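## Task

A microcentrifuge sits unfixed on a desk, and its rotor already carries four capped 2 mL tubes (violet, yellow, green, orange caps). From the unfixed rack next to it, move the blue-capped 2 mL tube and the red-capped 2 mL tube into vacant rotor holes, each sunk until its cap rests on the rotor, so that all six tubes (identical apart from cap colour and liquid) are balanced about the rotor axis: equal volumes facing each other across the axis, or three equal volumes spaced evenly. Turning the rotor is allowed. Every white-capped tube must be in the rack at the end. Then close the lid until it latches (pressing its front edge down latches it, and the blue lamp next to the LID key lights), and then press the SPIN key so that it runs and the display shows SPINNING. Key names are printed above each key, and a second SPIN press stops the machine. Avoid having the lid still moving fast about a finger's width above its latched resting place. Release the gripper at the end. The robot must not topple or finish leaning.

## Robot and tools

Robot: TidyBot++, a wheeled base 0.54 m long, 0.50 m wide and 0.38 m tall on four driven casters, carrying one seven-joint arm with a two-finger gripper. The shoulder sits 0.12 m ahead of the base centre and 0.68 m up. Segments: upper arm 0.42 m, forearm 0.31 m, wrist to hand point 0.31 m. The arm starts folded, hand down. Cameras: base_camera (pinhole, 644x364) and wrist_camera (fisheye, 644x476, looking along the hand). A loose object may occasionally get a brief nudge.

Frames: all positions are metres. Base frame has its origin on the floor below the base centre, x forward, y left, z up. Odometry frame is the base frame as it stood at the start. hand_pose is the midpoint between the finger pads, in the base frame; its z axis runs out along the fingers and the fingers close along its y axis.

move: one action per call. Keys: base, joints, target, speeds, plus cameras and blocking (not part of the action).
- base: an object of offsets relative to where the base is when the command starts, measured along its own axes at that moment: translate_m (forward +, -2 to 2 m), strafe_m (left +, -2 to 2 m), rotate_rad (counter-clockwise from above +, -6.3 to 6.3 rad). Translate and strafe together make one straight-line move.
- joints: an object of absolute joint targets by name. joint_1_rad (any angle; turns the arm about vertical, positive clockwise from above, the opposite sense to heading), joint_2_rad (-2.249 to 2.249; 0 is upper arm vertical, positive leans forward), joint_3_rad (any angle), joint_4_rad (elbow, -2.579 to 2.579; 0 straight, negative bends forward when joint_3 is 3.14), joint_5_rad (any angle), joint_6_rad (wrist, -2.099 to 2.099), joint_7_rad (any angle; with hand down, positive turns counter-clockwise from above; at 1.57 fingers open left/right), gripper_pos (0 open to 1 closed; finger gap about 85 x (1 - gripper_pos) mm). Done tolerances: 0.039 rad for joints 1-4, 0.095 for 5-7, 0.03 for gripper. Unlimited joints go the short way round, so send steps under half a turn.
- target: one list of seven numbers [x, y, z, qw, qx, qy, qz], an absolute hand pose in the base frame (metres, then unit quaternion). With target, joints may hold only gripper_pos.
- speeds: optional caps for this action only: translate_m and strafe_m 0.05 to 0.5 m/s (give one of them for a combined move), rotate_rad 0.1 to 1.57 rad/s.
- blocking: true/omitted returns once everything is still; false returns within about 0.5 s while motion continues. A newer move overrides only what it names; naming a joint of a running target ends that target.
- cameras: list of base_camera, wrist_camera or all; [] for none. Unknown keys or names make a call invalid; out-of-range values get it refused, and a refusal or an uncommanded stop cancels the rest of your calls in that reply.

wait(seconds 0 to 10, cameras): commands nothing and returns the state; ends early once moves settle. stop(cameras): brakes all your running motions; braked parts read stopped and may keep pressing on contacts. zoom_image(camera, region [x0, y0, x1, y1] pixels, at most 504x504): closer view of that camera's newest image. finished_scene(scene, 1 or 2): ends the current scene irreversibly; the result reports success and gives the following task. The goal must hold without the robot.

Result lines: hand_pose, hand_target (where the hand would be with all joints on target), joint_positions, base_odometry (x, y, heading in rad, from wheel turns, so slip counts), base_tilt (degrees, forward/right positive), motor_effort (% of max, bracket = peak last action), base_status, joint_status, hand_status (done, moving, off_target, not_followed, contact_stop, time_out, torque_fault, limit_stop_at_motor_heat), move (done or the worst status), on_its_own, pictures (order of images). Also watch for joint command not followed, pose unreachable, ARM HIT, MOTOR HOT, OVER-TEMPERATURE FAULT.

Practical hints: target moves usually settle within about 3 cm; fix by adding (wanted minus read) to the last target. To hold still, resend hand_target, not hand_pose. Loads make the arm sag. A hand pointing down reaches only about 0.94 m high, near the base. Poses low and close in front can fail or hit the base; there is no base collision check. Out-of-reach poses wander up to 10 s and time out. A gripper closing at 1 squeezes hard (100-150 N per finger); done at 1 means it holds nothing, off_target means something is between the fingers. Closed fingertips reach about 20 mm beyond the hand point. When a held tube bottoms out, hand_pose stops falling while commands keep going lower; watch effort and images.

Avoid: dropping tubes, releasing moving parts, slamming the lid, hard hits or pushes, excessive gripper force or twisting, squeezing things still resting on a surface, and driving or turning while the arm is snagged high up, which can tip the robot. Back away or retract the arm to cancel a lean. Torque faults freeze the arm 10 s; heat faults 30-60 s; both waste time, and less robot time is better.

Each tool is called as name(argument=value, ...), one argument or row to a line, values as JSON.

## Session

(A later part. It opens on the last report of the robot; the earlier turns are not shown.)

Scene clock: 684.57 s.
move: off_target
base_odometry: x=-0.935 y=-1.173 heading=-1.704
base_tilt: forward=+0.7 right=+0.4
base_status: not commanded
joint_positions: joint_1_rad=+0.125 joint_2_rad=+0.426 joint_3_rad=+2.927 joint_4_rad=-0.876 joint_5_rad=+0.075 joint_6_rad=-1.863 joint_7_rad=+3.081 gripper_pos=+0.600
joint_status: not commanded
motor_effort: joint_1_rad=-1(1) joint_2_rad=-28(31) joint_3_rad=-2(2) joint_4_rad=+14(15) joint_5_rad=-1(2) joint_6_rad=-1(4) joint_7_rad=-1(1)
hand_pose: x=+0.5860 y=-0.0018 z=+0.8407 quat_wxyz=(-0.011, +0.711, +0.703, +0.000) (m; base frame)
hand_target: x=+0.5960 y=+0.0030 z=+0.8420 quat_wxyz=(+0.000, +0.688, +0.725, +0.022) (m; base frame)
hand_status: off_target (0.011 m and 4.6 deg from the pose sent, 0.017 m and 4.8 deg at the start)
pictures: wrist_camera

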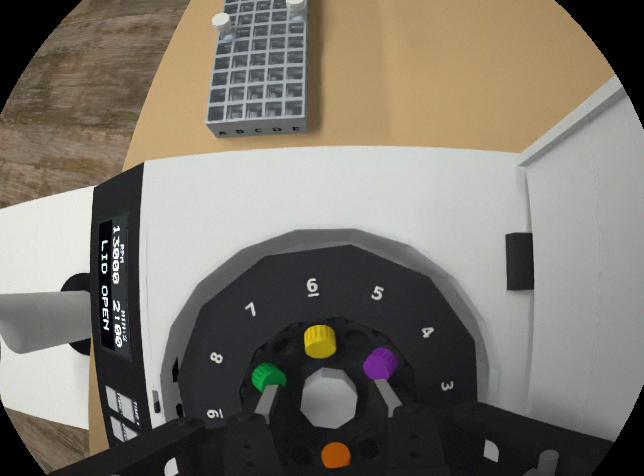

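move(
  target=[0.596, 0.003, 0.834, 0, 0.6882, 0.7252, 0.022],
  cameras=["wrist_camera"],
)

zoom_image(
  camera="wrist_camera",
  region=[220, 260, 440, 460],
)

move(
  joints={"gripper_pos": 0.72},
  cameras=["wrist_camera"],
)

zoom_image(
  camera="wrist_camera",
  region=[220, 260, 440, 460],
)

Scene clock: 698.13 s.
move: off_target
base_odometry: x=-0.935 y=-1.173 heading=-1.704
base_tilt: forward=+0.7 right=+0.4
base_status: not commanded
joint_positions: joint_1_rad=+0.129 joint_2_rad=+0.411 joint_3_rad=+2.925 joint_4_rad=-0.901 joint_5_rad=+0.075 joint_6_rad=-1.837 joint_7_rad=+3.081 gripper_pos=+0.600
joint_status: not commanded
motor_effort: joint_1_rad=+0(1) joint_2_rad=-24(27) joint_3_rad=-1(1) joint_4_rad=+13(14) joint_5_rad=-1(2) joint_6_rad=+1(2) joint_7_rad=-1(1)
hand_pose: x=+0.5863 y=-0.0019 z=+0.8403 quat_wxyz=(-0.005, +0.711, +0.703, +0.005) (m; base frame)
hand_target: x=+0.5960 y=+0.0030 z=+0.8340 quat_wxyz=(+0.000, +0.688, +0.725, +0.022) (m; base frame)
hand_status: off_target (0.013 m and 4.1 deg from the pose sent, 0.013 m and 4.6 deg at the start)
pictures: wrist_camera

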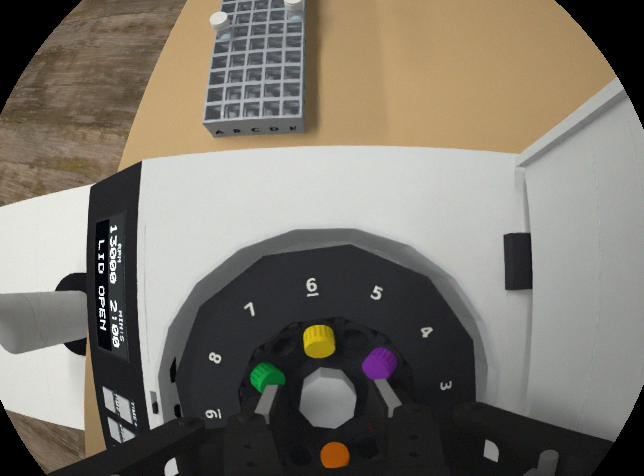

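Scaled by 2.291.

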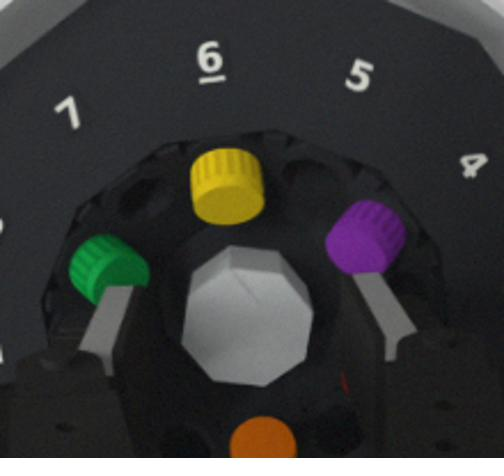

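Scene clock: 698.67 s.
move: done
base_odometry: x=-0.935 y=-1.173 heading=-1.704
base_tilt: forward=+0.7 right=+0.4
base_status: not commanded
joint_positions: joint_1_rad=+0.131 joint_2_rad=+0.412 joint_3_rad=+2.925 joint_4_rad=-0.912 joint_5_rad=+0.075 joint_6_rad=-1.827 joint_7_rad=+3.081 gripper_pos=+0.720
joint_status: all done
motor_effort: joint_1_rad=+0(1) joint_2_rad=-27(30) joint_3_rad=-1(2) joint_4_rad=+14(15) joint_5_rad=-2(2) joint_6_rad=-1(1) joint_7_rad=+0(1)
hand_pose: x=+0.5865 y=-0.0024 z=+0.8362 quat_wxyz=(-0.006, +0.711, +0.703, +0.004) (m; base frame)
hand_target: x=+0.5960 y=+0.0030 z=+0.8340 quat_wxyz=(+0.000, +0.688, +0.725, +0.022) (m; base frame)
hand_status: not commanded
pictures: wrist_camera

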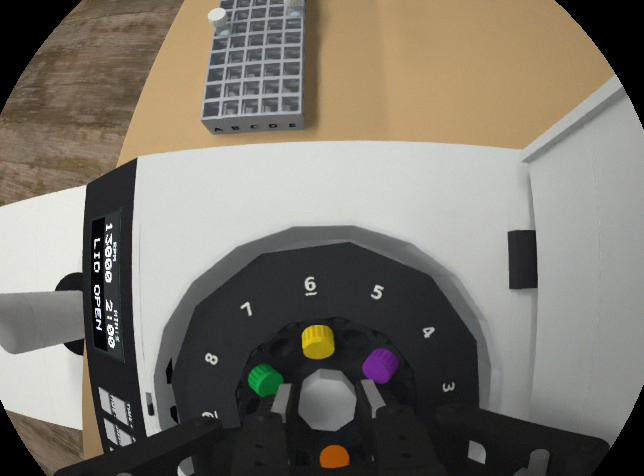

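Scaled by 2.291.

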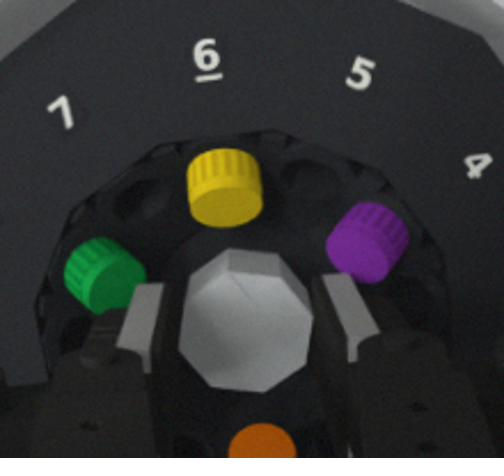

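move(
  joints={"gripper_pos": 0.78},
  cameras=["wrist_camera"],
)

zoom_image(
  camera="wrist_camera",
  region=[220, 260, 440, 460],
)

Scene clock: 706.87 s.
move: done
base_odometry: x=-0.935 y=-1.173 heading=-1.704
base_tilt: forward=+0.7 right=+0.4
base_status: not commanded
joint_positions: joint_1_rad=+0.131 joint_2_rad=+0.411 joint_3_rad=+2.924 joint_4_rad=-0.913 joint_5_rad=+0.075 joint_6_rad=-1.827 joint_7_rad=+3.081 gripper_pos=+0.768
joint_status: all done
motor_effort: joint_1_rad=+0(1) joint_2_rad=-26(28) joint_3_rad=-1(1) joint_4_rad=+13(14) joint_5_rad=+0(3) joint_6_rad=+0(2) joint_7_rad=+0(1)
hand_pose: x=+0.5866 y=-0.0024 z=+0.8366 quat_wxyz=(-0.006, +0.711, +0.703, +0.004) (m; base frame)
hand_target: x=+0.5960 y=+0.0030 z=+0.8340 quat_wxyz=(+0.000, +0.688, +0.725, +0.022) (m; base frame)
hand_status: not commanded
pictures: wrist_camera

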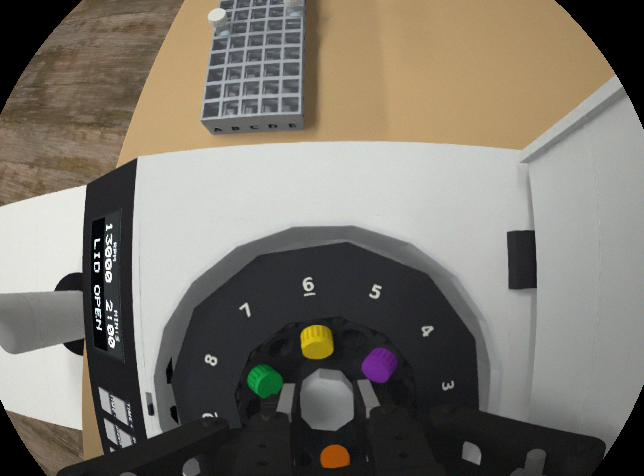

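Scaled by 2.291.

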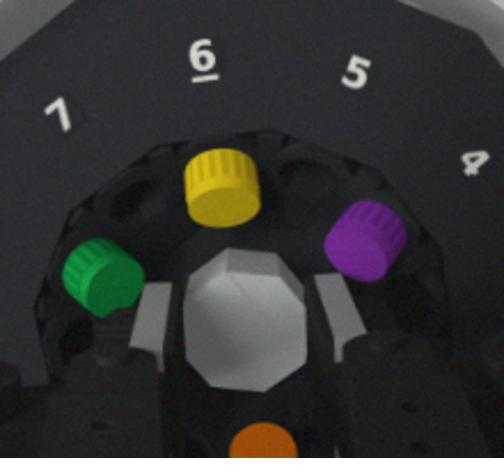

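move(
  joints={"joint_7_rad": 3.55},
  cameras=["wrist_camera"],
)

zoom_image(
  camera="wrist_camera",
  region=[220, 260, 440, 460],
)

Scene clock: 713.40 s.
move: done
base_odometry: x=-0.935 y=-1.173 heading=-1.704
base_tilt: forward=+0.7 right=+0.4
base_status: not commanded
joint_positions: joint_1_rad=+0.131 joint_2_rad=+0.411 joint_3_rad=+2.924 joint_4_rad=-0.913 joint_5_rad=+0.075 joint_6_rad=-1.827 joint_7_rad=+3.496 gripper_pos=+0.768
joint_status: all done
motor_effort: joint_1_rad=-1(1) joint_2_rad=-26(27) joint_3_rad=-2(2) joint_4_rad=+14(15) joint_5_rad=-1(3) joint_6_rad=+1(2) joint_7_rad=-1(1)
hand_pose: x=+0.5866 y=-0.0024 z=+0.8366 quat_wxyz=(-0.005, +0.551, +0.835, +0.005) (m; base frame)
hand_target: x=+0.5960 y=+0.0030 z=+0.8340 quat_wxyz=(+0.005, +0.524, +0.851, +0.022) (m; base frame)
hand_status: not commanded
pictures: wrist_camera

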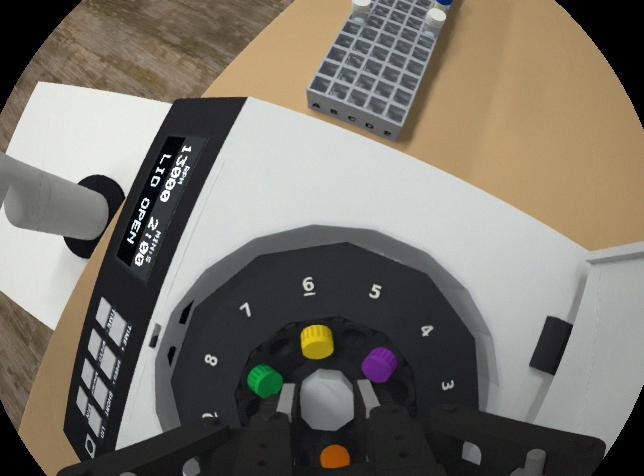

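Scaled by 2.291.

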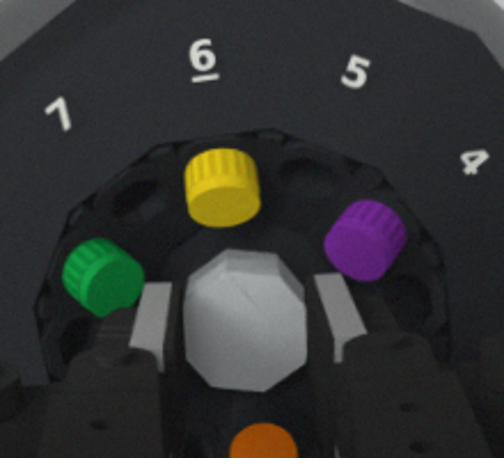

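move(
  joints={"joint_7_rad": 4.2},
  cameras=["wrist_camera"],
)

move(
  joints={"joint_7_rad": 4.8},
  cameras=["wrist_camera"],
)

Scene clock: 719.97 s.
move: done
base_odometry: x=-0.935 y=-1.173 heading=-1.704
base_tilt: forward=+0.7 right=+0.4
base_status: not commanded
joint_positions: joint_1_rad=+0.132 joint_2_rad=+0.411 joint_3_rad=+2.924 joint_4_rad=-0.913 joint_5_rad=+0.075 joint_6_rad=-1.827 joint_7_rad=+4.147 gripper_pos=+0.768
joint_status: all done
motor_effort: joint_1_rad=-1(1) joint_2_rad=-25(26) joint_3_rad=-2(2) joint_4_rad=+15(15) joint_5_rad=-2(3) joint_6_rad=+2(4) joint_7_rad=-1(1)
hand_pose: x=+0.5866 y=-0.0025 z=+0.8365 quat_wxyz=(-0.003, +0.255, +0.967, +0.006) (m; base frame)
hand_target: x=+0.5960 y=+0.0030 z=+0.8340 quat_wxyz=(+0.011, +0.225, +0.974, +0.019) (m; base frame)
hand_status: not commanded
pictures: wrist_camera

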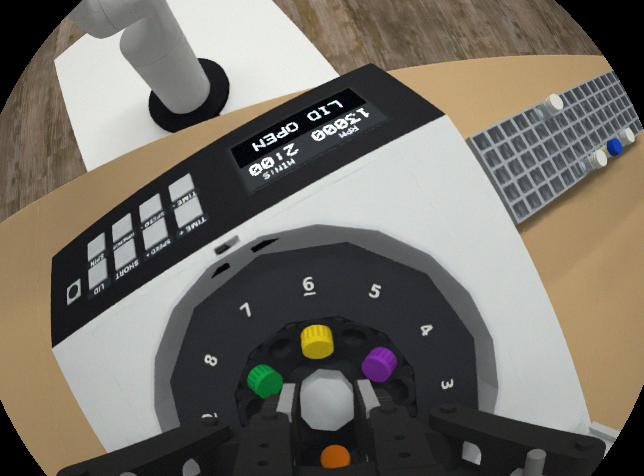

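Scene clock: 721.27 s.
move: done
base_odometry: x=-0.935 y=-1.173 heading=-1.704
base_tilt: forward=+0.7 right=+0.4
base_status: not commanded
joint_positions: joint_1_rad=+0.132 joint_2_rad=+0.411 joint_3_rad=+2.924 joint_4_rad=-0.913 joint_5_rad=+0.075 joint_6_rad=-1.827 joint_7_rad=+4.746 gripper_pos=+0.768
joint_status: all done
motor_effort: joint_1_rad=-1(1) joint_2_rad=-26(27) joint_3_rad=-2(2) joint_4_rad=+15(15) joint_5_rad=-2(3) joint_6_rad=+3(3) joint_7_rad=+0(1)
hand_pose: x=+0.5865 y=-0.0027 z=+0.8364 quat_wxyz=(-0.001, -0.041, +0.999, +0.007) (m; base frame)
hand_target: x=+0.5960 y=+0.0030 z=+0.8340 quat_wxyz=(+0.016, -0.073, +0.997, +0.015) (m; base frame)
hand_status: not commanded
pictures: wrist_camera

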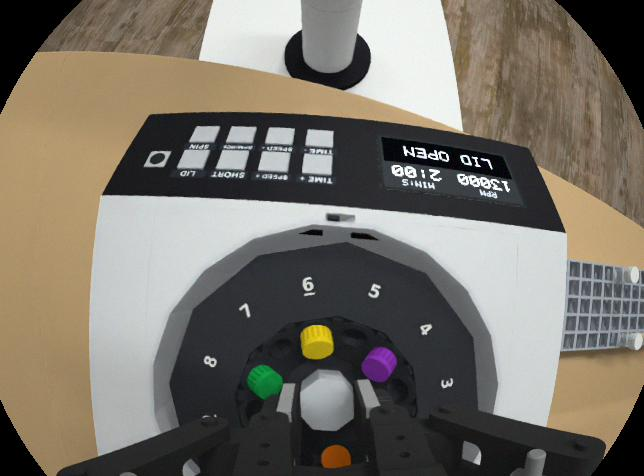

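move(
  joints={"joint_7_rad":5.25},
)

Scene clock: 745.47 s.
move: done
base_odometry: x=-0.935 y=-1.173 heading=-1.704
base_tilt: forward=+0.7 right=+0.4
base_status: not commanded
joint_positions: joint_1_rad=+0.132 joint_2_rad=+0.411 joint_3_rad=+2.924 joint_4_rad=-0.913 joint_5_rad=+0.075 joint_6_rad=-1.827 joint_7_rad=+5.195 gripper_pos=+0.768
joint_status: all done
motor_effort: joint_1_rad=-1(1) joint_2_rad=-26(28) joint_3_rad=-2(2) joint_4_rad=+14(16) joint_5_rad=-2(3) joint_6_rad=+1(2) joint_7_rad=+0(1)
hand_pose: x=+0.5865 y=-0.0028 z=+0.8364 quat_wxyz=(+0.001, -0.263, +0.965, +0.007) (m; base frame)
hand_target: x=+0.5960 y=+0.0030 z=+0.8340 quat_wxyz=(+0.019, -0.293, +0.956, +0.011) (m; base frame)
hand_status: not commanded
pictures: base_camera, wrist_camera

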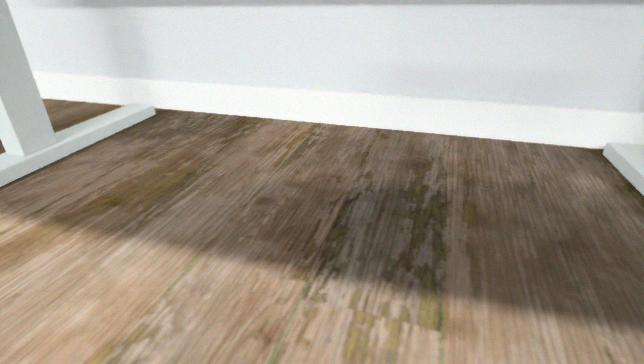

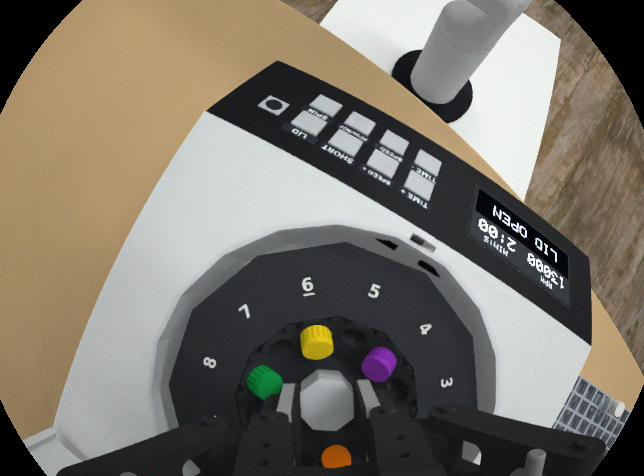

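move(
  joints={"gripper_pos":0.6},
  cameras=[],
)

move(
  target=[0.592, 0.001, 0.90, 0, -0.259, 0.966, 0],
  cameras=["wrist_camera"],
)

move(
  target=[0.46, 0.10, 0.94, 0, 0.7193, 0.6947, 0],
  cameras=["wrist_camera"],
)

Scene clock: 755.10 s.
move: done
base_odometry: x=-0.935 y=-1.173 heading=-1.704
base_tilt: forward=+0.8 right=+0.4
base_status: not commanded
joint_positions: joint_1_rad=+0.134 joint_2_rad=+0.401 joint_3_rad=+2.923 joint_4_rad=-0.914 joint_5_rad=+0.074 joint_6_rad=-1.820 joint_7_rad=+5.196 gripper_pos=+0.600
joint_status: all done
motor_effort: joint_1_rad=+0(2) joint_2_rad=-25(30) joint_3_rad=-1(2) joint_4_rad=+12(16) joint_5_rad=-1(2) joint_6_rad=-1(3) joint_7_rad=-1(1)
hand_pose: x=+0.5866 y=-0.0023 z=+0.8408 quat_wxyz=(+0.008, -0.263, +0.965, +0.005) (m; base frame)
hand_target: x=+0.5960 y=+0.0030 z=+0.8340 quat_wxyz=(+0.019, -0.293, +0.956, +0.011) (m; base frame)
hand_status: not commanded
pictures: none
No camera images: "cameras" was empty.

Scene clock: 757.00 s.
move: off_target
base_odometry: x=-0.935 y=-1.173 heading=-1.704
base_tilt: forward=+0.7 right=+0.4
base_status: not commanded
joint_positions: joint_1_rad=-0.129 joint_2_rad=+0.488 joint_3_rad=+3.536 joint_4_rad=-0.557 joint_5_rad=-0.190 joint_6_rad=-2.049 joint_7_rad=+5.287 gripper_pos=+0.600
joint_status: not commanded
motor_effort: joint_1_rad=-1(2) joint_2_rad=-32(32) joint_3_rad=+1(2) joint_4_rad=+14(16) joint_5_rad=-1(2) joint_6_rad=+0(2) joint_7_rad=-1(1)
hand_pose: x=+0.6065 y=-0.0125 z=+0.9043 quat_wxyz=(+0.029, -0.224, +0.974, -0.021) (m; base frame)
hand_target: x=+0.5989 y=+0.0003 z=+0.9001 quat_wxyz=(+0.010, -0.259, +0.966, -0.004) (m; base frame)
hand_status: off_target (0.020 m and 5.9 deg from the pose sent, 0.060 m and 1.2 deg at the start; a joint's target at an end of its range on 49 of 49 steps)
pictures: wrist_camera

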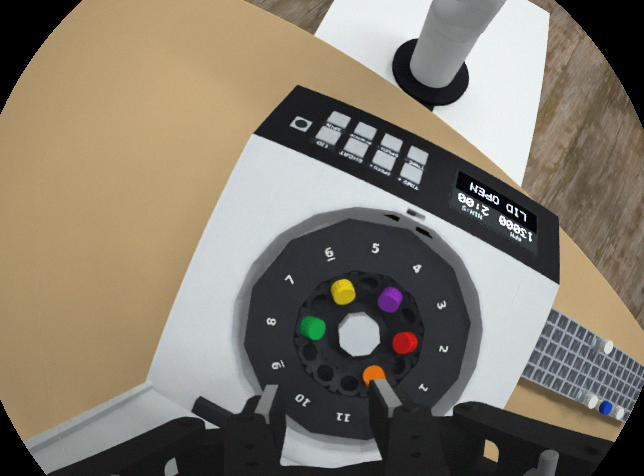

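Scene clock: 760.10 s.
move: off_target
base_odometry: x=-0.935 y=-1.173 heading=-1.704
base_tilt: forward=+0.8 right=+0.4
base_status: not commanded
joint_positions: joint_1_rad=-0.129 joint_2_rad=+0.244 joint_3_rad=+2.928 joint_4_rad=-0.830 joint_5_rad=+0.015 joint_6_rad=-2.051 joint_7_rad=+2.834 gripper_pos=+0.600
joint_status: not commanded
motor_effort: joint_1_rad=+0(2) joint_2_rad=-23(33) joint_3_rad=-1(2) joint_4_rad=+14(15) joint_5_rad=-1(3) joint_6_rad=-1(2) joint_7_rad=+0(1)
hand_pose: x=+0.4821 y=+0.1108 z=+0.9309 quat_wxyz=(-0.012, +0.699, +0.715, +0.018) (m; base frame)
hand_target: x=+0.4600 y=+0.1000 z=+0.9400 quat_wxyz=(+0.000, +0.719, +0.695, +0.000) (m; base frame)
hand_status: off_target (0.026 m and 4.1 deg from the pose sent, 0.188 m and 117.9 deg at the start)
pictures: wrist_camera

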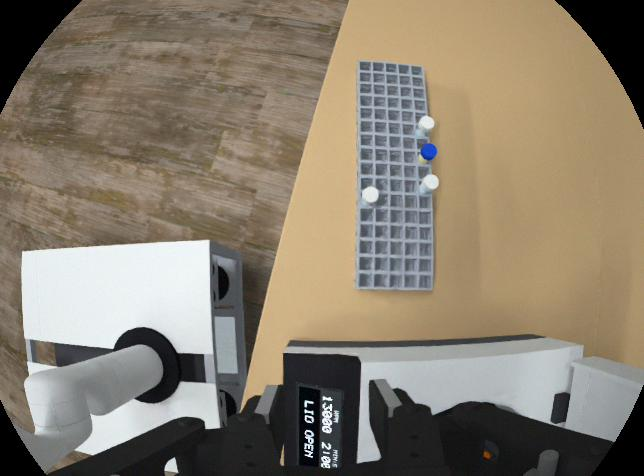

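move(
  target=[0.550, 0.238, 0.87, 0, 0.7193, 0.6947, 0],
  cameras=["wrist_camera"],
)

Scene clock: 770.20 s.
move: off_target
base_odometry: x=-0.935 y=-1.173 heading=-1.704
base_tilt: forward=+0.8 right=+0.4
base_status: not commanded
joint_positions: joint_1_rad=-0.419 joint_2_rad=+0.534 joint_3_rad=+2.928 joint_4_rad=-0.624 joint_5_rad=+0.074 joint_6_rad=-2.047 joint_7_rad=+2.605 gripper_pos=+0.600
joint_status: not commanded
motor_effort: joint_1_rad=+0(2) joint_2_rad=-34(37) joint_3_rad=-1(2) joint_4_rad=+14(16) joint_5_rad=-2(2) joint_6_rad=-1(3) joint_7_rad=+0(1)
hand_pose: x=+0.5342 y=+0.2397 z=+0.8632 quat_wxyz=(-0.026, +0.693, +0.720, -0.022) (m; base frame)
hand_target: x=+0.5500 y=+0.2380 z=+0.8700 quat_wxyz=(+0.000, +0.719, +0.695, +0.000) (m; base frame)
hand_status: off_target (0.017 m and 5.8 deg from the pose sent, 0.157 m and 4.1 deg at the start)
pictures: wrist_camera

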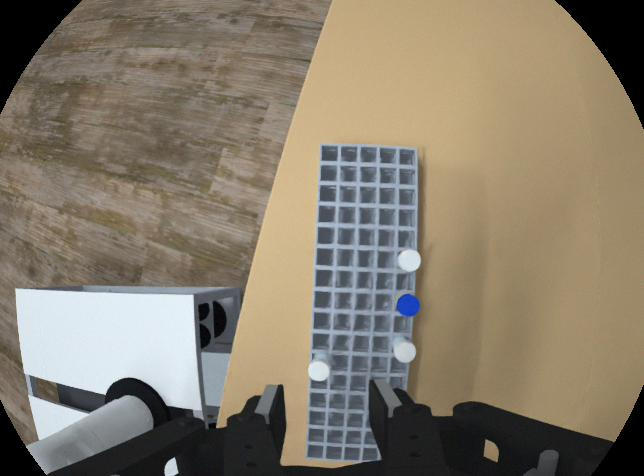

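move(
  target=[0.575, 0.262, 0.85, 0, 0.7193, 0.6947, 0],
  cameras=["wrist_camera"],
)

Scene clock: 780.50 s.
move: off_target
base_odometry: x=-0.935 y=-1.173 heading=-1.704
base_tilt: forward=+0.7 right=+0.4
base_status: not commanded
joint_positions: joint_1_rad=-0.459 joint_2_rad=+0.617 joint_3_rad=+2.949 joint_4_rad=-0.520 joint_5_rad=+0.075 joint_6_rad=-2.047 joint_7_rad=+2.601 gripper_pos=+0.600
joint_status: not commanded
motor_effort: joint_1_rad=+0(1) joint_2_rad=-35(37) joint_3_rad=-2(2) joint_4_rad=+14(15) joint_5_rad=-1(2) joint_6_rad=-1(3) joint_7_rad=+0(1)
hand_pose: x=+0.5583 y=+0.2653 z=+0.8496 quat_wxyz=(-0.025, +0.691, +0.723, -0.013) (m; base frame)
hand_target: x=+0.5750 y=+0.2620 z=+0.8500 quat_wxyz=(+0.000, +0.719, +0.695, +0.000) (m; base frame)
hand_status: off_target (0.017 m and 5.6 deg from the pose sent, 0.048 m and 5.8 deg at the start)
pictures: wrist_camera

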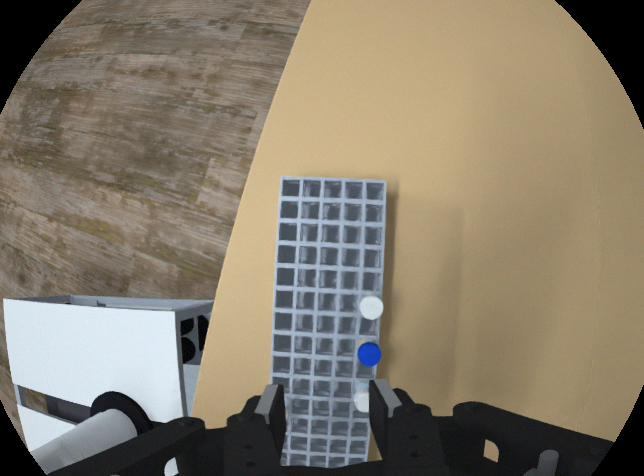

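move(
  target=[0.597, 0.268, 0.835, 0, 0.7193, 0.6947, 0],
  cameras=["wrist_camera"],
)

Scene clock: 789.10 s.
move: off_target
base_odometry: x=-0.935 y=-1.173 heading=-1.704
base_tilt: forward=+0.8 right=+0.4
base_status: not commanded
joint_positions: joint_1_rad=-0.464 joint_2_rad=+0.684 joint_3_rad=+2.982 joint_4_rad=-0.440 joint_5_rad=+0.075 joint_6_rad=-2.047 joint_7_rad=+2.601 gripper_pos=+0.600
joint_status: not commanded
motor_effort: joint_1_rad=+0(1) joint_2_rad=-38(40) joint_3_rad=-1(2) joint_4_rad=+14(15) joint_5_rad=+0(2) joint_6_rad=-1(2) joint_7_rad=-1(1)
hand_pose: x=+0.5854 y=+0.2692 z=+0.8351 quat_wxyz=(-0.019, +0.702, +0.712, -0.008) (m; base frame)
hand_target: x=+0.5970 y=+0.2680 z=+0.8350 quat_wxyz=(+0.000, +0.719, +0.695, +0.000) (m; base frame)
hand_status: off_target (0.012 m and 3.7 deg from the pose sent, 0.041 m and 5.6 deg at the start)
pictures: wrist_camera

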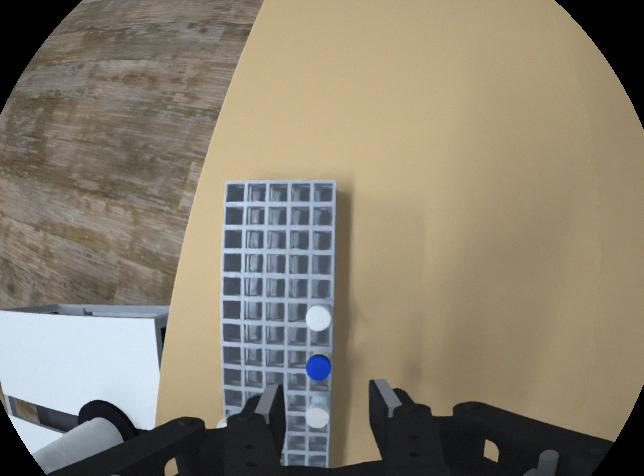

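move(
  target=[0.592, 0.272, 0.806, 0, 0.7193, 0.6947, 0],
  cameras=["wrist_camera"],
)

Scene clock: 797.73 s.
move: off_target
base_odometry: x=-0.935 y=-1.173 heading=-1.704
base_tilt: forward=+0.7 right=+0.4
base_status: not commanded
joint_positions: joint_1_rad=-0.464 joint_2_rad=+0.680 joint_3_rad=+2.966 joint_4_rad=-0.628 joint_5_rad=+0.081 joint_6_rad=-1.925 joint_7_rad=+2.586 gripper_pos=+0.600
joint_status: not commanded
motor_effort: joint_1_rad=+0(1) joint_2_rad=-38(40) joint_3_rad=-2(2) joint_4_rad=+15(16) joint_5_rad=-2(2) joint_6_rad=-2(3) joint_7_rad=-1(1)
hand_pose: x=+0.5811 y=+0.2759 z=+0.7838 quat_wxyz=(-0.025, +0.698, +0.715, -0.038) (m; base frame)
hand_target: x=+0.5920 y=+0.2720 z=+0.8060 quat_wxyz=(+0.000, +0.719, +0.695, +0.000) (m; base frame)
hand_status: off_target (0.025 m and 6.2 deg from the pose sent, 0.030 m and 3.7 deg at the start)
pictures: wrist_camera

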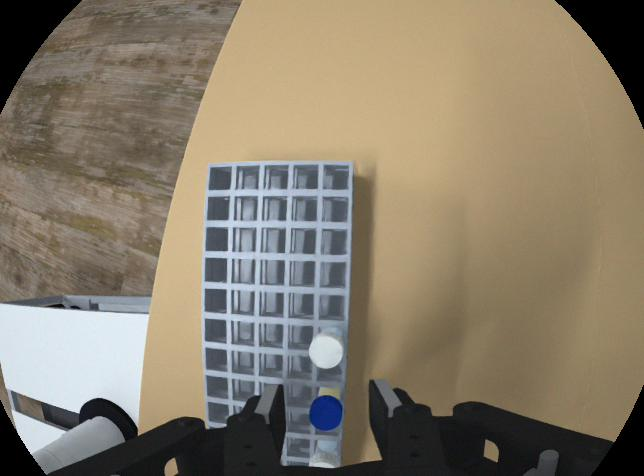

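move(
  target=[0.592, 0.274, 0.808, 0.0243, 0.7188, 0.6943, 0.0252],
  cameras=["wrist_camera"],
)

Scene clock: 808.40 s.
move: off_target
base_odometry: x=-0.935 y=-1.173 heading=-1.704
base_tilt: forward=+0.7 right=+0.3
base_status: not commanded
joint_positions: joint_1_rad=-0.464 joint_2_rad=+0.616 joint_3_rad=+2.953 joint_4_rad=-0.732 joint_5_rad=+0.117 joint_6_rad=-1.822 joint_7_rad=+2.565 gripper_pos=+0.600
joint_status: not commanded
motor_effort: joint_1_rad=+0(1) joint_2_rad=-37(39) joint_3_rad=-2(2) joint_4_rad=+15(16) joint_5_rad=-1(2) joint_6_rad=-1(3) joint_7_rad=-1(1)
hand_pose: x=+0.5834 y=+0.2747 z=+0.7869 quat_wxyz=(+0.000, +0.702, +0.712, -0.011) (m; base frame)
hand_target: x=+0.5920 y=+0.2740 z=+0.8080 quat_wxyz=(+0.024, +0.719, +0.694, +0.025) (m; base frame)
hand_status: off_target (0.023 m and 5.7 deg from the pose sent, 0.027 m and 9.8 deg at the start)
pictures: wrist_camera

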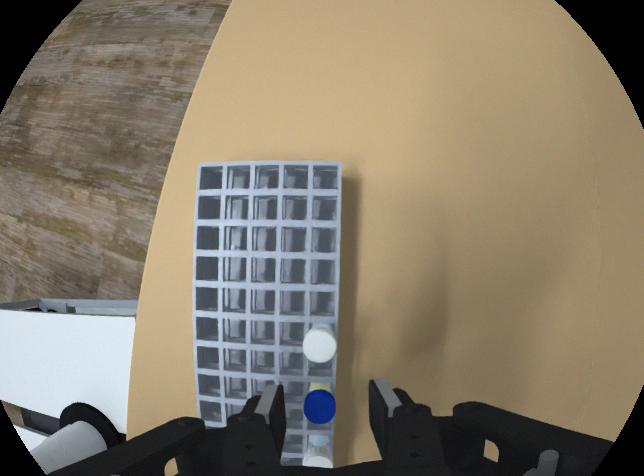

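move(
  target=[0.590, 0.279, 0.804, 0.0243, 0.7188, 0.6943, 0.0252],
  cameras=["wrist_camera"],
)

Scene clock: 813.07 s.
move: off_target
base_odometry: x=-0.935 y=-1.173 heading=-1.704
base_tilt: forward=+0.7 right=+0.4
base_status: not commanded
joint_positions: joint_1_rad=-0.465 joint_2_rad=+0.615 joint_3_rad=+2.953 joint_4_rad=-0.748 joint_5_rad=+0.118 joint_6_rad=-1.806 joint_7_rad=+2.553 gripper_pos=+0.600
joint_status: not commanded
motor_effort: joint_1_rad=+0(1) joint_2_rad=-36(38) joint_3_rad=-2(2) joint_4_rad=+15(16) joint_5_rad=-1(1) joint_6_rad=-1(2) joint_7_rad=-1(1)
hand_pose: x=+0.5840 y=+0.2759 z=+0.7828 quat_wxyz=(+0.001, +0.705, +0.709, -0.010) (m; base frame)
hand_target: x=+0.5900 y=+0.2790 z=+0.8040 quat_wxyz=(+0.024, +0.719, +0.694, +0.025) (m; base frame)
hand_status: off_target (0.022 m and 5.4 deg from the pose sent, 0.019 m and 5.7 deg at the start)
pictures: wrist_camera

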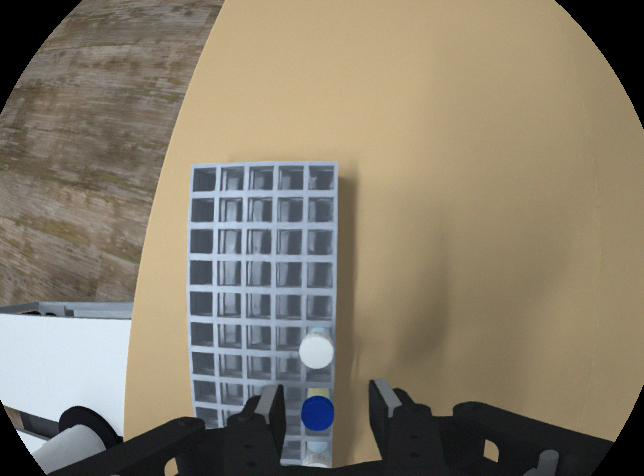

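move(
  target=[0.584, 0.281, 0.804, 0.0243, 0.7188, 0.6943, 0.0252],
  joints={"gripper_pos":0.78},
  cameras=["wrist_camera"],
)

zoom_image(
  camera="wrist_camera",
  region=[240, 300, 420, 476],
)

Scene clock: 824.83 s.
move: off_target
base_odometry: x=-0.935 y=-1.173 heading=-1.704
base_tilt: forward=+0.8 right=+0.4
base_status: not commanded
joint_positions: joint_1_rad=-0.465 joint_2_rad=+0.605 joint_3_rad=+2.946 joint_4_rad=-0.772 joint_5_rad=+0.120 joint_6_rad=-1.797 joint_7_rad=+2.540 gripper_pos=+0.780
joint_status: all done
motor_effort: joint_1_rad=+0(1) joint_2_rad=-36(37) joint_3_rad=-2(2) joint_4_rad=+16(16) joint_5_rad=-1(2) joint_6_rad=-2(3) joint_7_rad=-1(1)
hand_pose: x=+0.5789 y=+0.2760 z=+0.7810 quat_wxyz=(+0.001, +0.707, +0.707, -0.013) (m; base frame)
hand_target: x=+0.5840 y=+0.2810 z=+0.8040 quat_wxyz=(+0.024, +0.719, +0.694, +0.025) (m; base frame)
hand_status: off_target (0.024 m and 5.5 deg from the pose sent, 0.022 m and 5.4 deg at the start)
pictures: wrist_camera

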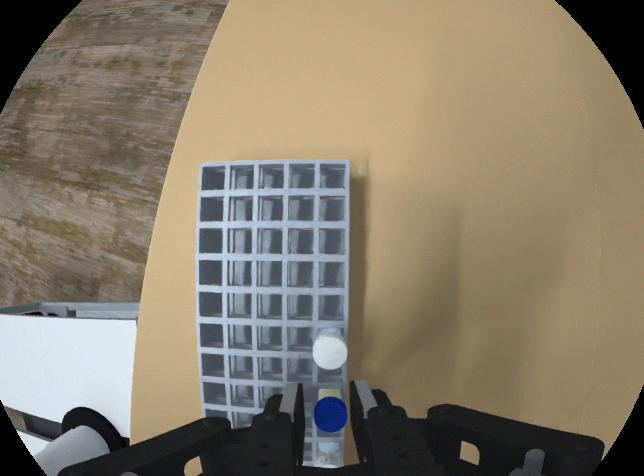

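Scaled by 2.800.

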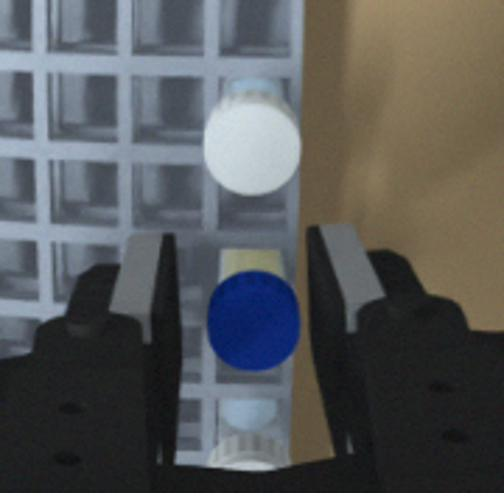

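move(
  target=[0.583, 0.285, 0.803, 0.0243, 0.7188, 0.6943, 0.0252],
  joints={"gripper_pos":0.84},
  cameras=["wrist_camera"],
)

zoom_image(
  camera="wrist_camera",
  region=[240, 300, 420, 476],
)

Scene clock: 831.13 s.
move: off_target
base_odometry: x=-0.935 y=-1.173 heading=-1.704
base_tilt: forward=+0.8 right=+0.3
base_status: not commanded
joint_positions: joint_1_rad=-0.470 joint_2_rad=+0.605 joint_3_rad=+2.946 joint_4_rad=-0.772 joint_5_rad=+0.120 joint_6_rad=-1.797 joint_7_rad=+2.533 gripper_pos=+0.840
joint_status: all done
motor_effort: joint_1_rad=-1(1) joint_2_rad=-37(37) joint_3_rad=-2(3) joint_4_rad=+15(16) joint_5_rad=+0(2) joint_6_rad=-2(2) joint_7_rad=+0(1)
hand_pose: x=+0.5775 y=+0.2785 z=+0.7810 quat_wxyz=(+0.001, +0.707, +0.707, -0.013) (m; base frame)
hand_target: x=+0.5830 y=+0.2850 z=+0.8030 quat_wxyz=(+0.024, +0.719, +0.694, +0.025) (m; base frame)
hand_status: off_target (0.024 m and 5.5 deg from the pose sent, 0.024 m and 5.5 deg at the start)
pictures: wrist_camera

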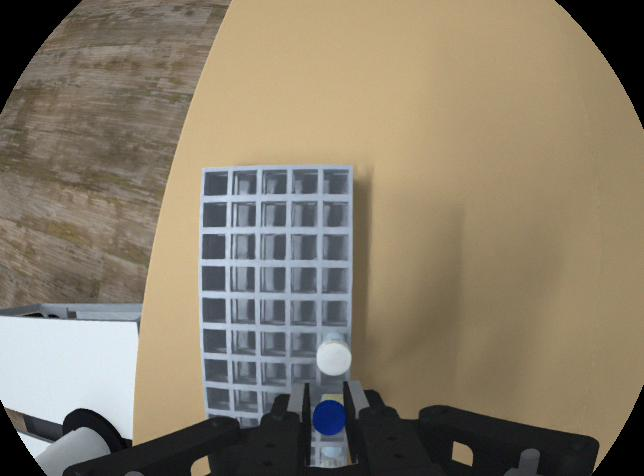

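Scaled by 2.800.

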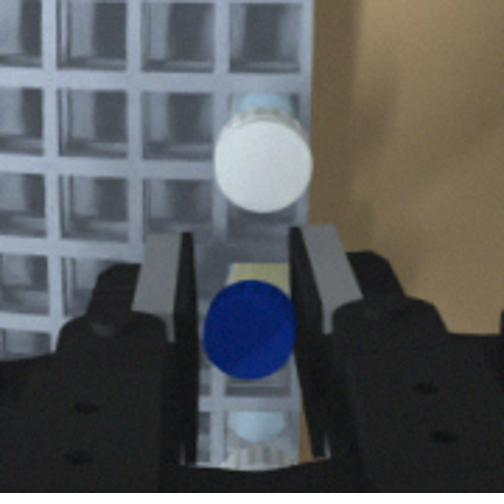

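move(
  joints={"gripper_pos":0.92},
  cameras=[],
)

move(
  joints={"gripper_pos":0.98},
  cameras=["wrist_camera"],
)

zoom_image(
  camera="wrist_camera",
  region=[240, 300, 420, 476],
)

Scene clock: 838.63 s.
move: done
base_odometry: x=-0.935 y=-1.173 heading=-1.704
base_tilt: forward=+0.7 right=+0.3
base_status: not commanded
joint_positions: joint_1_rad=-0.470 joint_2_rad=+0.605 joint_3_rad=+2.946 joint_4_rad=-0.772 joint_5_rad=+0.121 joint_6_rad=-1.796 joint_7_rad=+2.533 gripper_pos=+0.902
joint_status: all done
motor_effort: joint_1_rad=-1(1) joint_2_rad=-36(37) joint_3_rad=-2(2) joint_4_rad=+15(15) joint_5_rad=+0(2) joint_6_rad=-2(2) joint_7_rad=-1(1)
hand_pose: x=+0.5777 y=+0.2784 z=+0.7812 quat_wxyz=(+0.002, +0.707, +0.707, -0.012) (m; base frame)
hand_target: x=+0.5830 y=+0.2850 z=+0.8030 quat_wxyz=(+0.024, +0.719, +0.694, +0.025) (m; base frame)
hand_status: not commanded
pictures: none
No camera images: "cameras" was empty.

Scene clock: 839.10 s.
move: off_target
base_odometry: x=-0.935 y=-1.173 heading=-1.704
base_tilt: forward=+0.7 right=+0.4
base_status: not commanded
joint_positions: joint_1_rad=-0.470 joint_2_rad=+0.605 joint_3_rad=+2.946 joint_4_rad=-0.772 joint_5_rad=+0.121 joint_6_rad=-1.796 joint_7_rad=+2.533 gripper_pos=+0.913
joint_status: gripper_pos off_target (ended at +0.913, target +0.980)
motor_effort: joint_1_rad=-1(1) joint_2_rad=-35(37) joint_3_rad=-2(2) joint_4_rad=+15(15) joint_5_rad=-2(2) joint_6_rad=-1(2) joint_7_rad=-1(1)
hand_pose: x=+0.5778 y=+0.2784 z=+0.7812 quat_wxyz=(+0.002, +0.707, +0.707, -0.012) (m; base frame)
hand_target: x=+0.5830 y=+0.2850 z=+0.8030 quat_wxyz=(+0.024, +0.719, +0.694, +0.025) (m; base frame)
hand_status: not commanded
pictures: wrist_camera

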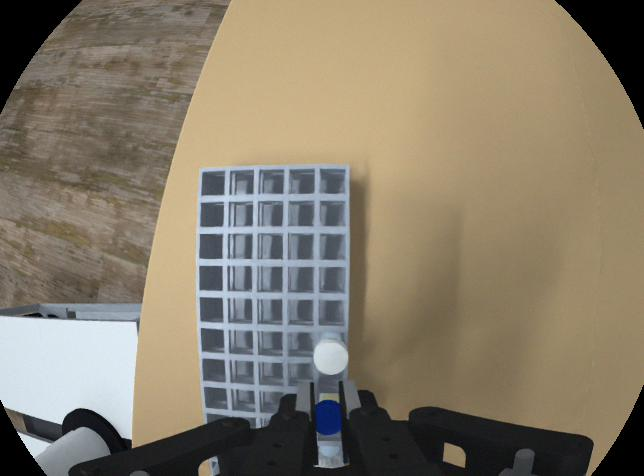

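Scaled by 2.800.

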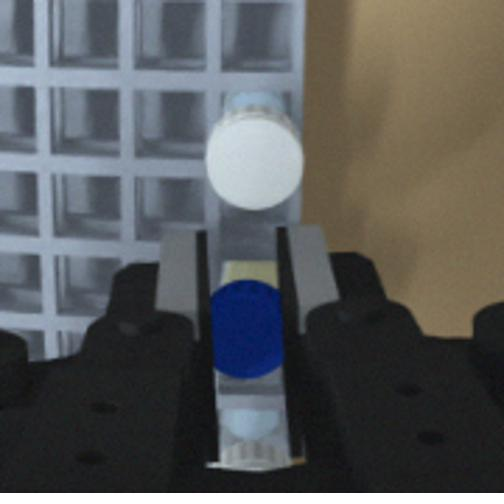

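move(
  target=[0.581, 0.283, 0.84, 0.0243, 0.7188, 0.6943, 0.0252],
  cameras=["wrist_camera"],
)

move(
  target=[0.570, 0.275, 0.868, 0.0, 0.7193, 0.6947, 0.0],
  cameras=["wrist_camera"],
)

move(
  target=[0.500, 0.225, 0.91, 0.0, 0.7193, 0.6947, 0.0],
  cameras=["wrist_camera"],
)

Scene clock: 848.93 s.
move: off_target
base_odometry: x=-0.935 y=-1.173 heading=-1.704
base_tilt: forward=+0.7 right=+0.4
base_status: not commanded
joint_positions: joint_1_rad=-0.498 joint_2_rad=+0.605 joint_3_rad=+2.946 joint_4_rad=-0.612 joint_5_rad=+0.121 joint_6_rad=-1.856 joint_7_rad=+2.533 gripper_pos=+0.913
joint_status: not commanded
motor_effort: joint_1_rad=-1(1) joint_2_rad=-36(38) joint_3_rad=-2(2) joint_4_rad=+15(17) joint_5_rad=-1(2) joint_6_rad=-1(2) joint_7_rad=-1(1)
hand_pose: x=+0.5862 y=+0.2973 z=+0.8300 quat_wxyz=(+0.008, +0.704, +0.710, +0.037) (m; base frame)
hand_target: x=+0.5810 y=+0.2830 z=+0.8400 quat_wxyz=(+0.024, +0.719, +0.694, +0.025) (m; base frame)
hand_status: off_target (0.018 m and 3.4 deg from the pose sent, 0.059 m and 5.4 deg at the start)
pictures: wrist_camera

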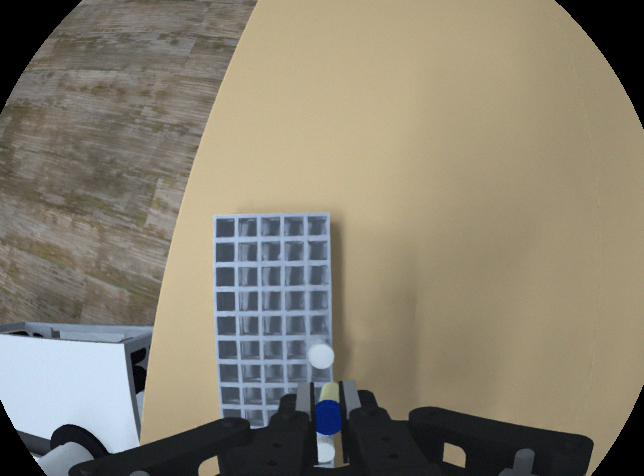

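Scene clock: 850.27 s.
move: off_target
base_odometry: x=-0.935 y=-1.173 heading=-1.704
base_tilt: forward=+0.8 right=+0.4
base_status: not commanded
joint_positions: joint_1_rad=-0.512 joint_2_rad=+0.667 joint_3_rad=+3.014 joint_4_rad=-0.337 joint_5_rad=+0.115 joint_6_rad=-2.048 joint_7_rad=+2.533 gripper_pos=+0.913
joint_status: not commanded
motor_effort: joint_1_rad=+0(1) joint_2_rad=-37(38) joint_3_rad=-1(2) joint_4_rad=+14(16) joint_5_rad=-1(2) joint_6_rad=+0(1) joint_7_rad=-1(1)
hand_pose: x=+0.5956 y=+0.2790 z=+0.8728 quat_wxyz=(+0.018, +0.726, +0.686, +0.043) (m; base frame)
hand_target: x=+0.5814 y=+0.2822 z=+0.8683 quat_wxyz=(+0.004, +0.719, +0.695, +0.021) (m; base frame)
hand_status: off_target (0.026 m and 5.5 deg from the pose sent, 0.047 m and 5.0 deg at the start; a joint's target at an end of its range on 32 of 32 steps)
pictures: wrist_camera

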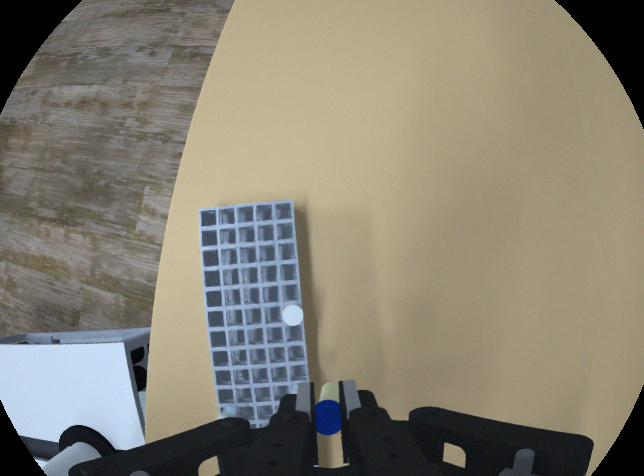

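Scene clock: 851.97 s.
move: off_target
base_odometry: x=-0.935 y=-1.173 heading=-1.704
base_tilt: forward=+0.7 right=+0.4
base_status: not commanded
joint_positions: joint_1_rad=-0.444 joint_2_rad=+0.451 joint_3_rad=+2.925 joint_4_rad=-0.628 joint_5_rad=+0.115 joint_6_rad=-2.049 joint_7_rad=+2.533 gripper_pos=+0.913
joint_status: not commanded
motor_effort: joint_1_rad=+0(1) joint_2_rad=-30(39) joint_3_rad=-1(2) joint_4_rad=+15(15) joint_5_rad=-1(2) joint_6_rad=+0(2) joint_7_rad=-1(1)
hand_pose: x=+0.5182 y=+0.2333 z=+0.9006 quat_wxyz=(+0.005, +0.716, +0.698, +0.009) (m; base frame)
hand_target: x=+0.5000 y=+0.2250 z=+0.9100 quat_wxyz=(+0.000, +0.719, +0.695, +0.000) (m; base frame)
hand_status: off_target (0.022 m and 1.3 deg from the pose sent, 0.116 m and 5.5 deg at the start)
pictures: wrist_camera

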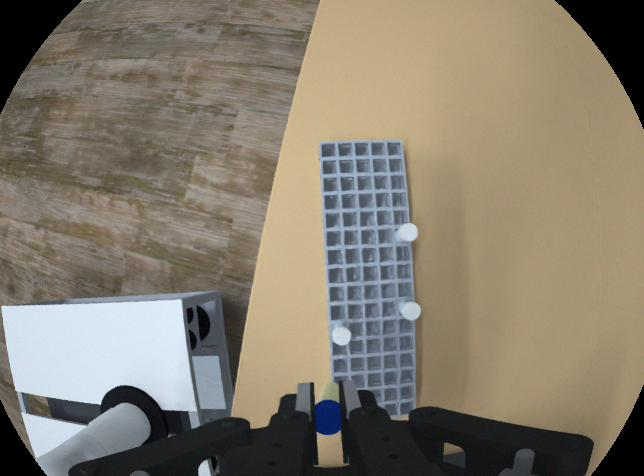

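move(
  target=[0.46, 0.12, 0.95, 0, 1, 0, 0],
  cameras=[],
)

move(
  target=[0.472, 0.015, 0.942, 0, 1, 0, 0],
  cameras=["wrist_camera"],
)

zoom_image(
  camera="wrist_camera",
  region=[200, 60, 460, 320],
)

Scene clock: 865.07 s.
move: off_target
base_odometry: x=-0.935 y=-1.173 heading=-1.704
base_tilt: forward=+0.7 right=+0.4
base_status: not commanded
joint_positions: joint_1_rad=-0.321 joint_2_rad=+0.268 joint_3_rad=+3.085 joint_4_rad=-0.754 joint_5_rad=+0.050 joint_6_rad=-2.053 joint_7_rad=+1.284 gripper_pos=+0.913
joint_status: not commanded
motor_effort: joint_1_rad=+0(2) joint_2_rad=-24(32) joint_3_rad=+0(1) joint_4_rad=+14(15) joint_5_rad=+0(2) joint_6_rad=-1(2) joint_7_rad=-1(1)
hand_pose: x=+0.4965 y=+0.1314 z=+0.9415 quat_wxyz=(+0.003, +0.999, +0.032, +0.036) (m; base frame)
hand_target: x=+0.4734 y=+0.1248 z=+0.9503 quat_wxyz=(-0.008, +1.000, +0.000, +0.022) (m; base frame)
hand_status: off_target (0.039 m and 5.5 deg from the pose sent, 0.137 m and 88.6 deg at the start; a joint's target at an end of its range on 38 of 38 steps)
pictures: none
No camera images: "cameras" was empty.

Scene clock: 866.43 s.
move: off_target
base_odometry: x=-0.935 y=-1.173 heading=-1.704
base_tilt: forward=+0.7 right=+0.4
base_status: not commanded
joint_positions: joint_1_rad=-0.064 joint_2_rad=+0.236 joint_3_rad=+3.149 joint_4_rad=-0.833 joint_5_rad=+0.034 joint_6_rad=-2.053 joint_7_rad=+1.482 gripper_pos=+0.913
joint_status: not commanded
motor_effort: joint_1_rad=+0(2) joint_2_rad=-23(25) joint_3_rad=+0(1) joint_4_rad=+14(15) joint_5_rad=-1(2) joint_6_rad=-1(2) joint_7_rad=+0(1)
hand_pose: x=+0.4987 y=+0.0141 z=+0.9312 quat_wxyz=(+0.015, +1.000, -0.024, +0.011) (m; base frame)
hand_target: x=+0.4731 y=+0.0150 z=+0.9420 quat_wxyz=(+0.000, +1.000, +0.000, +0.002) (m; base frame)
hand_status: off_target (0.029 m and 3.5 deg from the pose sent, 0.119 m and 5.5 deg at the start; a joint's target at an end of its range on 31 of 31 steps)
pictures: wrist_camera

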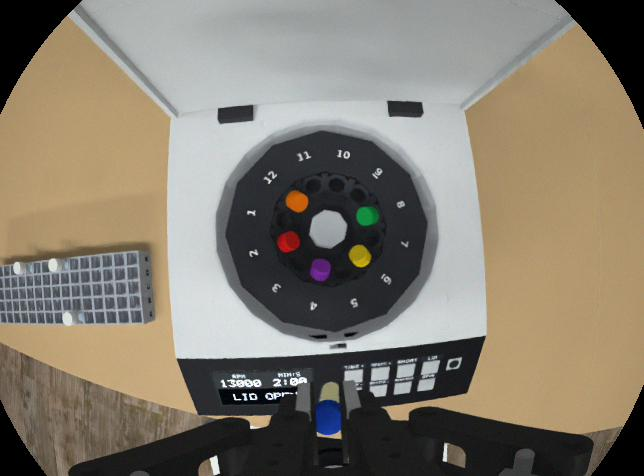

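Scaled by 1.938.

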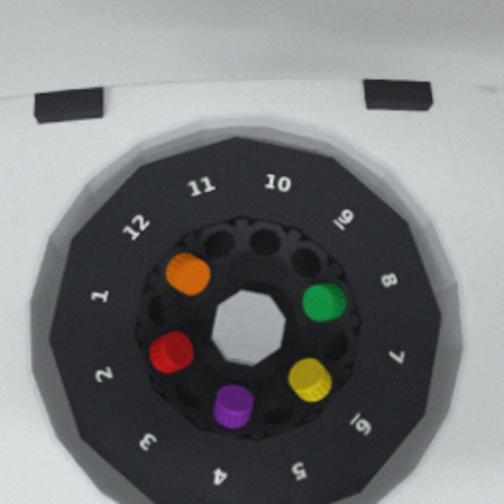

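move(
  target=[0.496, 0.0165, 0.935, 0.0555, 0.908, -0.1276, 0.3947],
  cameras=["wrist_camera"],
)

move(
  target=[0.536, 0.0225, 0.928, 0.0555, 0.908, -0.1276, 0.3947],
  cameras=["wrist_camera"],
)

Scene clock: 886.43 s.
move: off_target
base_odometry: x=-0.935 y=-1.173 heading=-1.704
base_tilt: forward=+0.7 right=+0.4
base_status: not commanded
joint_positions: joint_1_rad=+0.218 joint_2_rad=-0.319 joint_3_rad=+2.796 joint_4_rad=-1.654 joint_5_rad=+0.182 joint_6_rad=-1.098 joint_7_rad=+1.147 gripper_pos=+0.913
joint_status: not commanded
motor_effort: joint_1_rad=+0(1) joint_2_rad=-8(24) joint_3_rad=+2(2) joint_4_rad=+19(19) joint_5_rad=+1(2) joint_6_rad=+5(6) joint_7_rad=-1(1)
hand_pose: x=+0.4948 y=+0.0188 z=+0.9186 quat_wxyz=(+0.046, +0.924, -0.116, +0.361) (m; base frame)
hand_target: x=+0.4960 y=+0.0165 z=+0.9350 quat_wxyz=(+0.056, +0.908, -0.128, +0.395) (m; base frame)
hand_status: off_target (0.017 m and 4.6 deg from the pose sent, 0.005 m and 47.3 deg at the start)
pictures: wrist_camera

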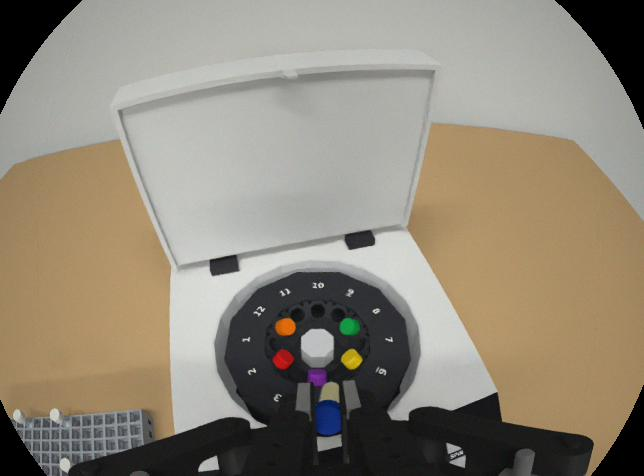

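Scene clock: 887.63 s.
move: off_target
base_odometry: x=-0.935 y=-1.173 heading=-1.704
base_tilt: forward=+0.7 right=+0.4
base_status: not commanded
joint_positions: joint_1_rad=+0.168 joint_2_rad=-0.258 joint_3_rad=+2.792 joint_4_rad=-1.644 joint_5_rad=+0.291 joint_6_rad=-1.062 joint_7_rad=+1.037 gripper_pos=+0.913
joint_status: not commanded
motor_effort: joint_1_rad=-1(1) joint_2_rad=-9(11) joint_3_rad=+2(2) joint_4_rad=+19(19) joint_5_rad=+1(3) joint_6_rad=+4(5) joint_7_rad=-1(1)
hand_pose: x=+0.5208 y=+0.0133 z=+0.9172 quat_wxyz=(+0.059, +0.918, -0.128, +0.371) (m; base frame)
hand_target: x=+0.5360 y=+0.0225 z=+0.9280 quat_wxyz=(+0.056, +0.908, -0.128, +0.395) (m; base frame)
hand_status: off_target (0.021 m and 2.9 deg from the pose sent, 0.042 m and 4.6 deg at the start)
pictures: wrist_camera

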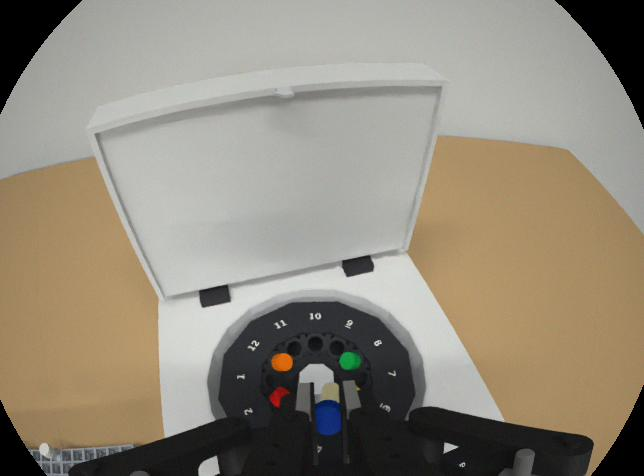

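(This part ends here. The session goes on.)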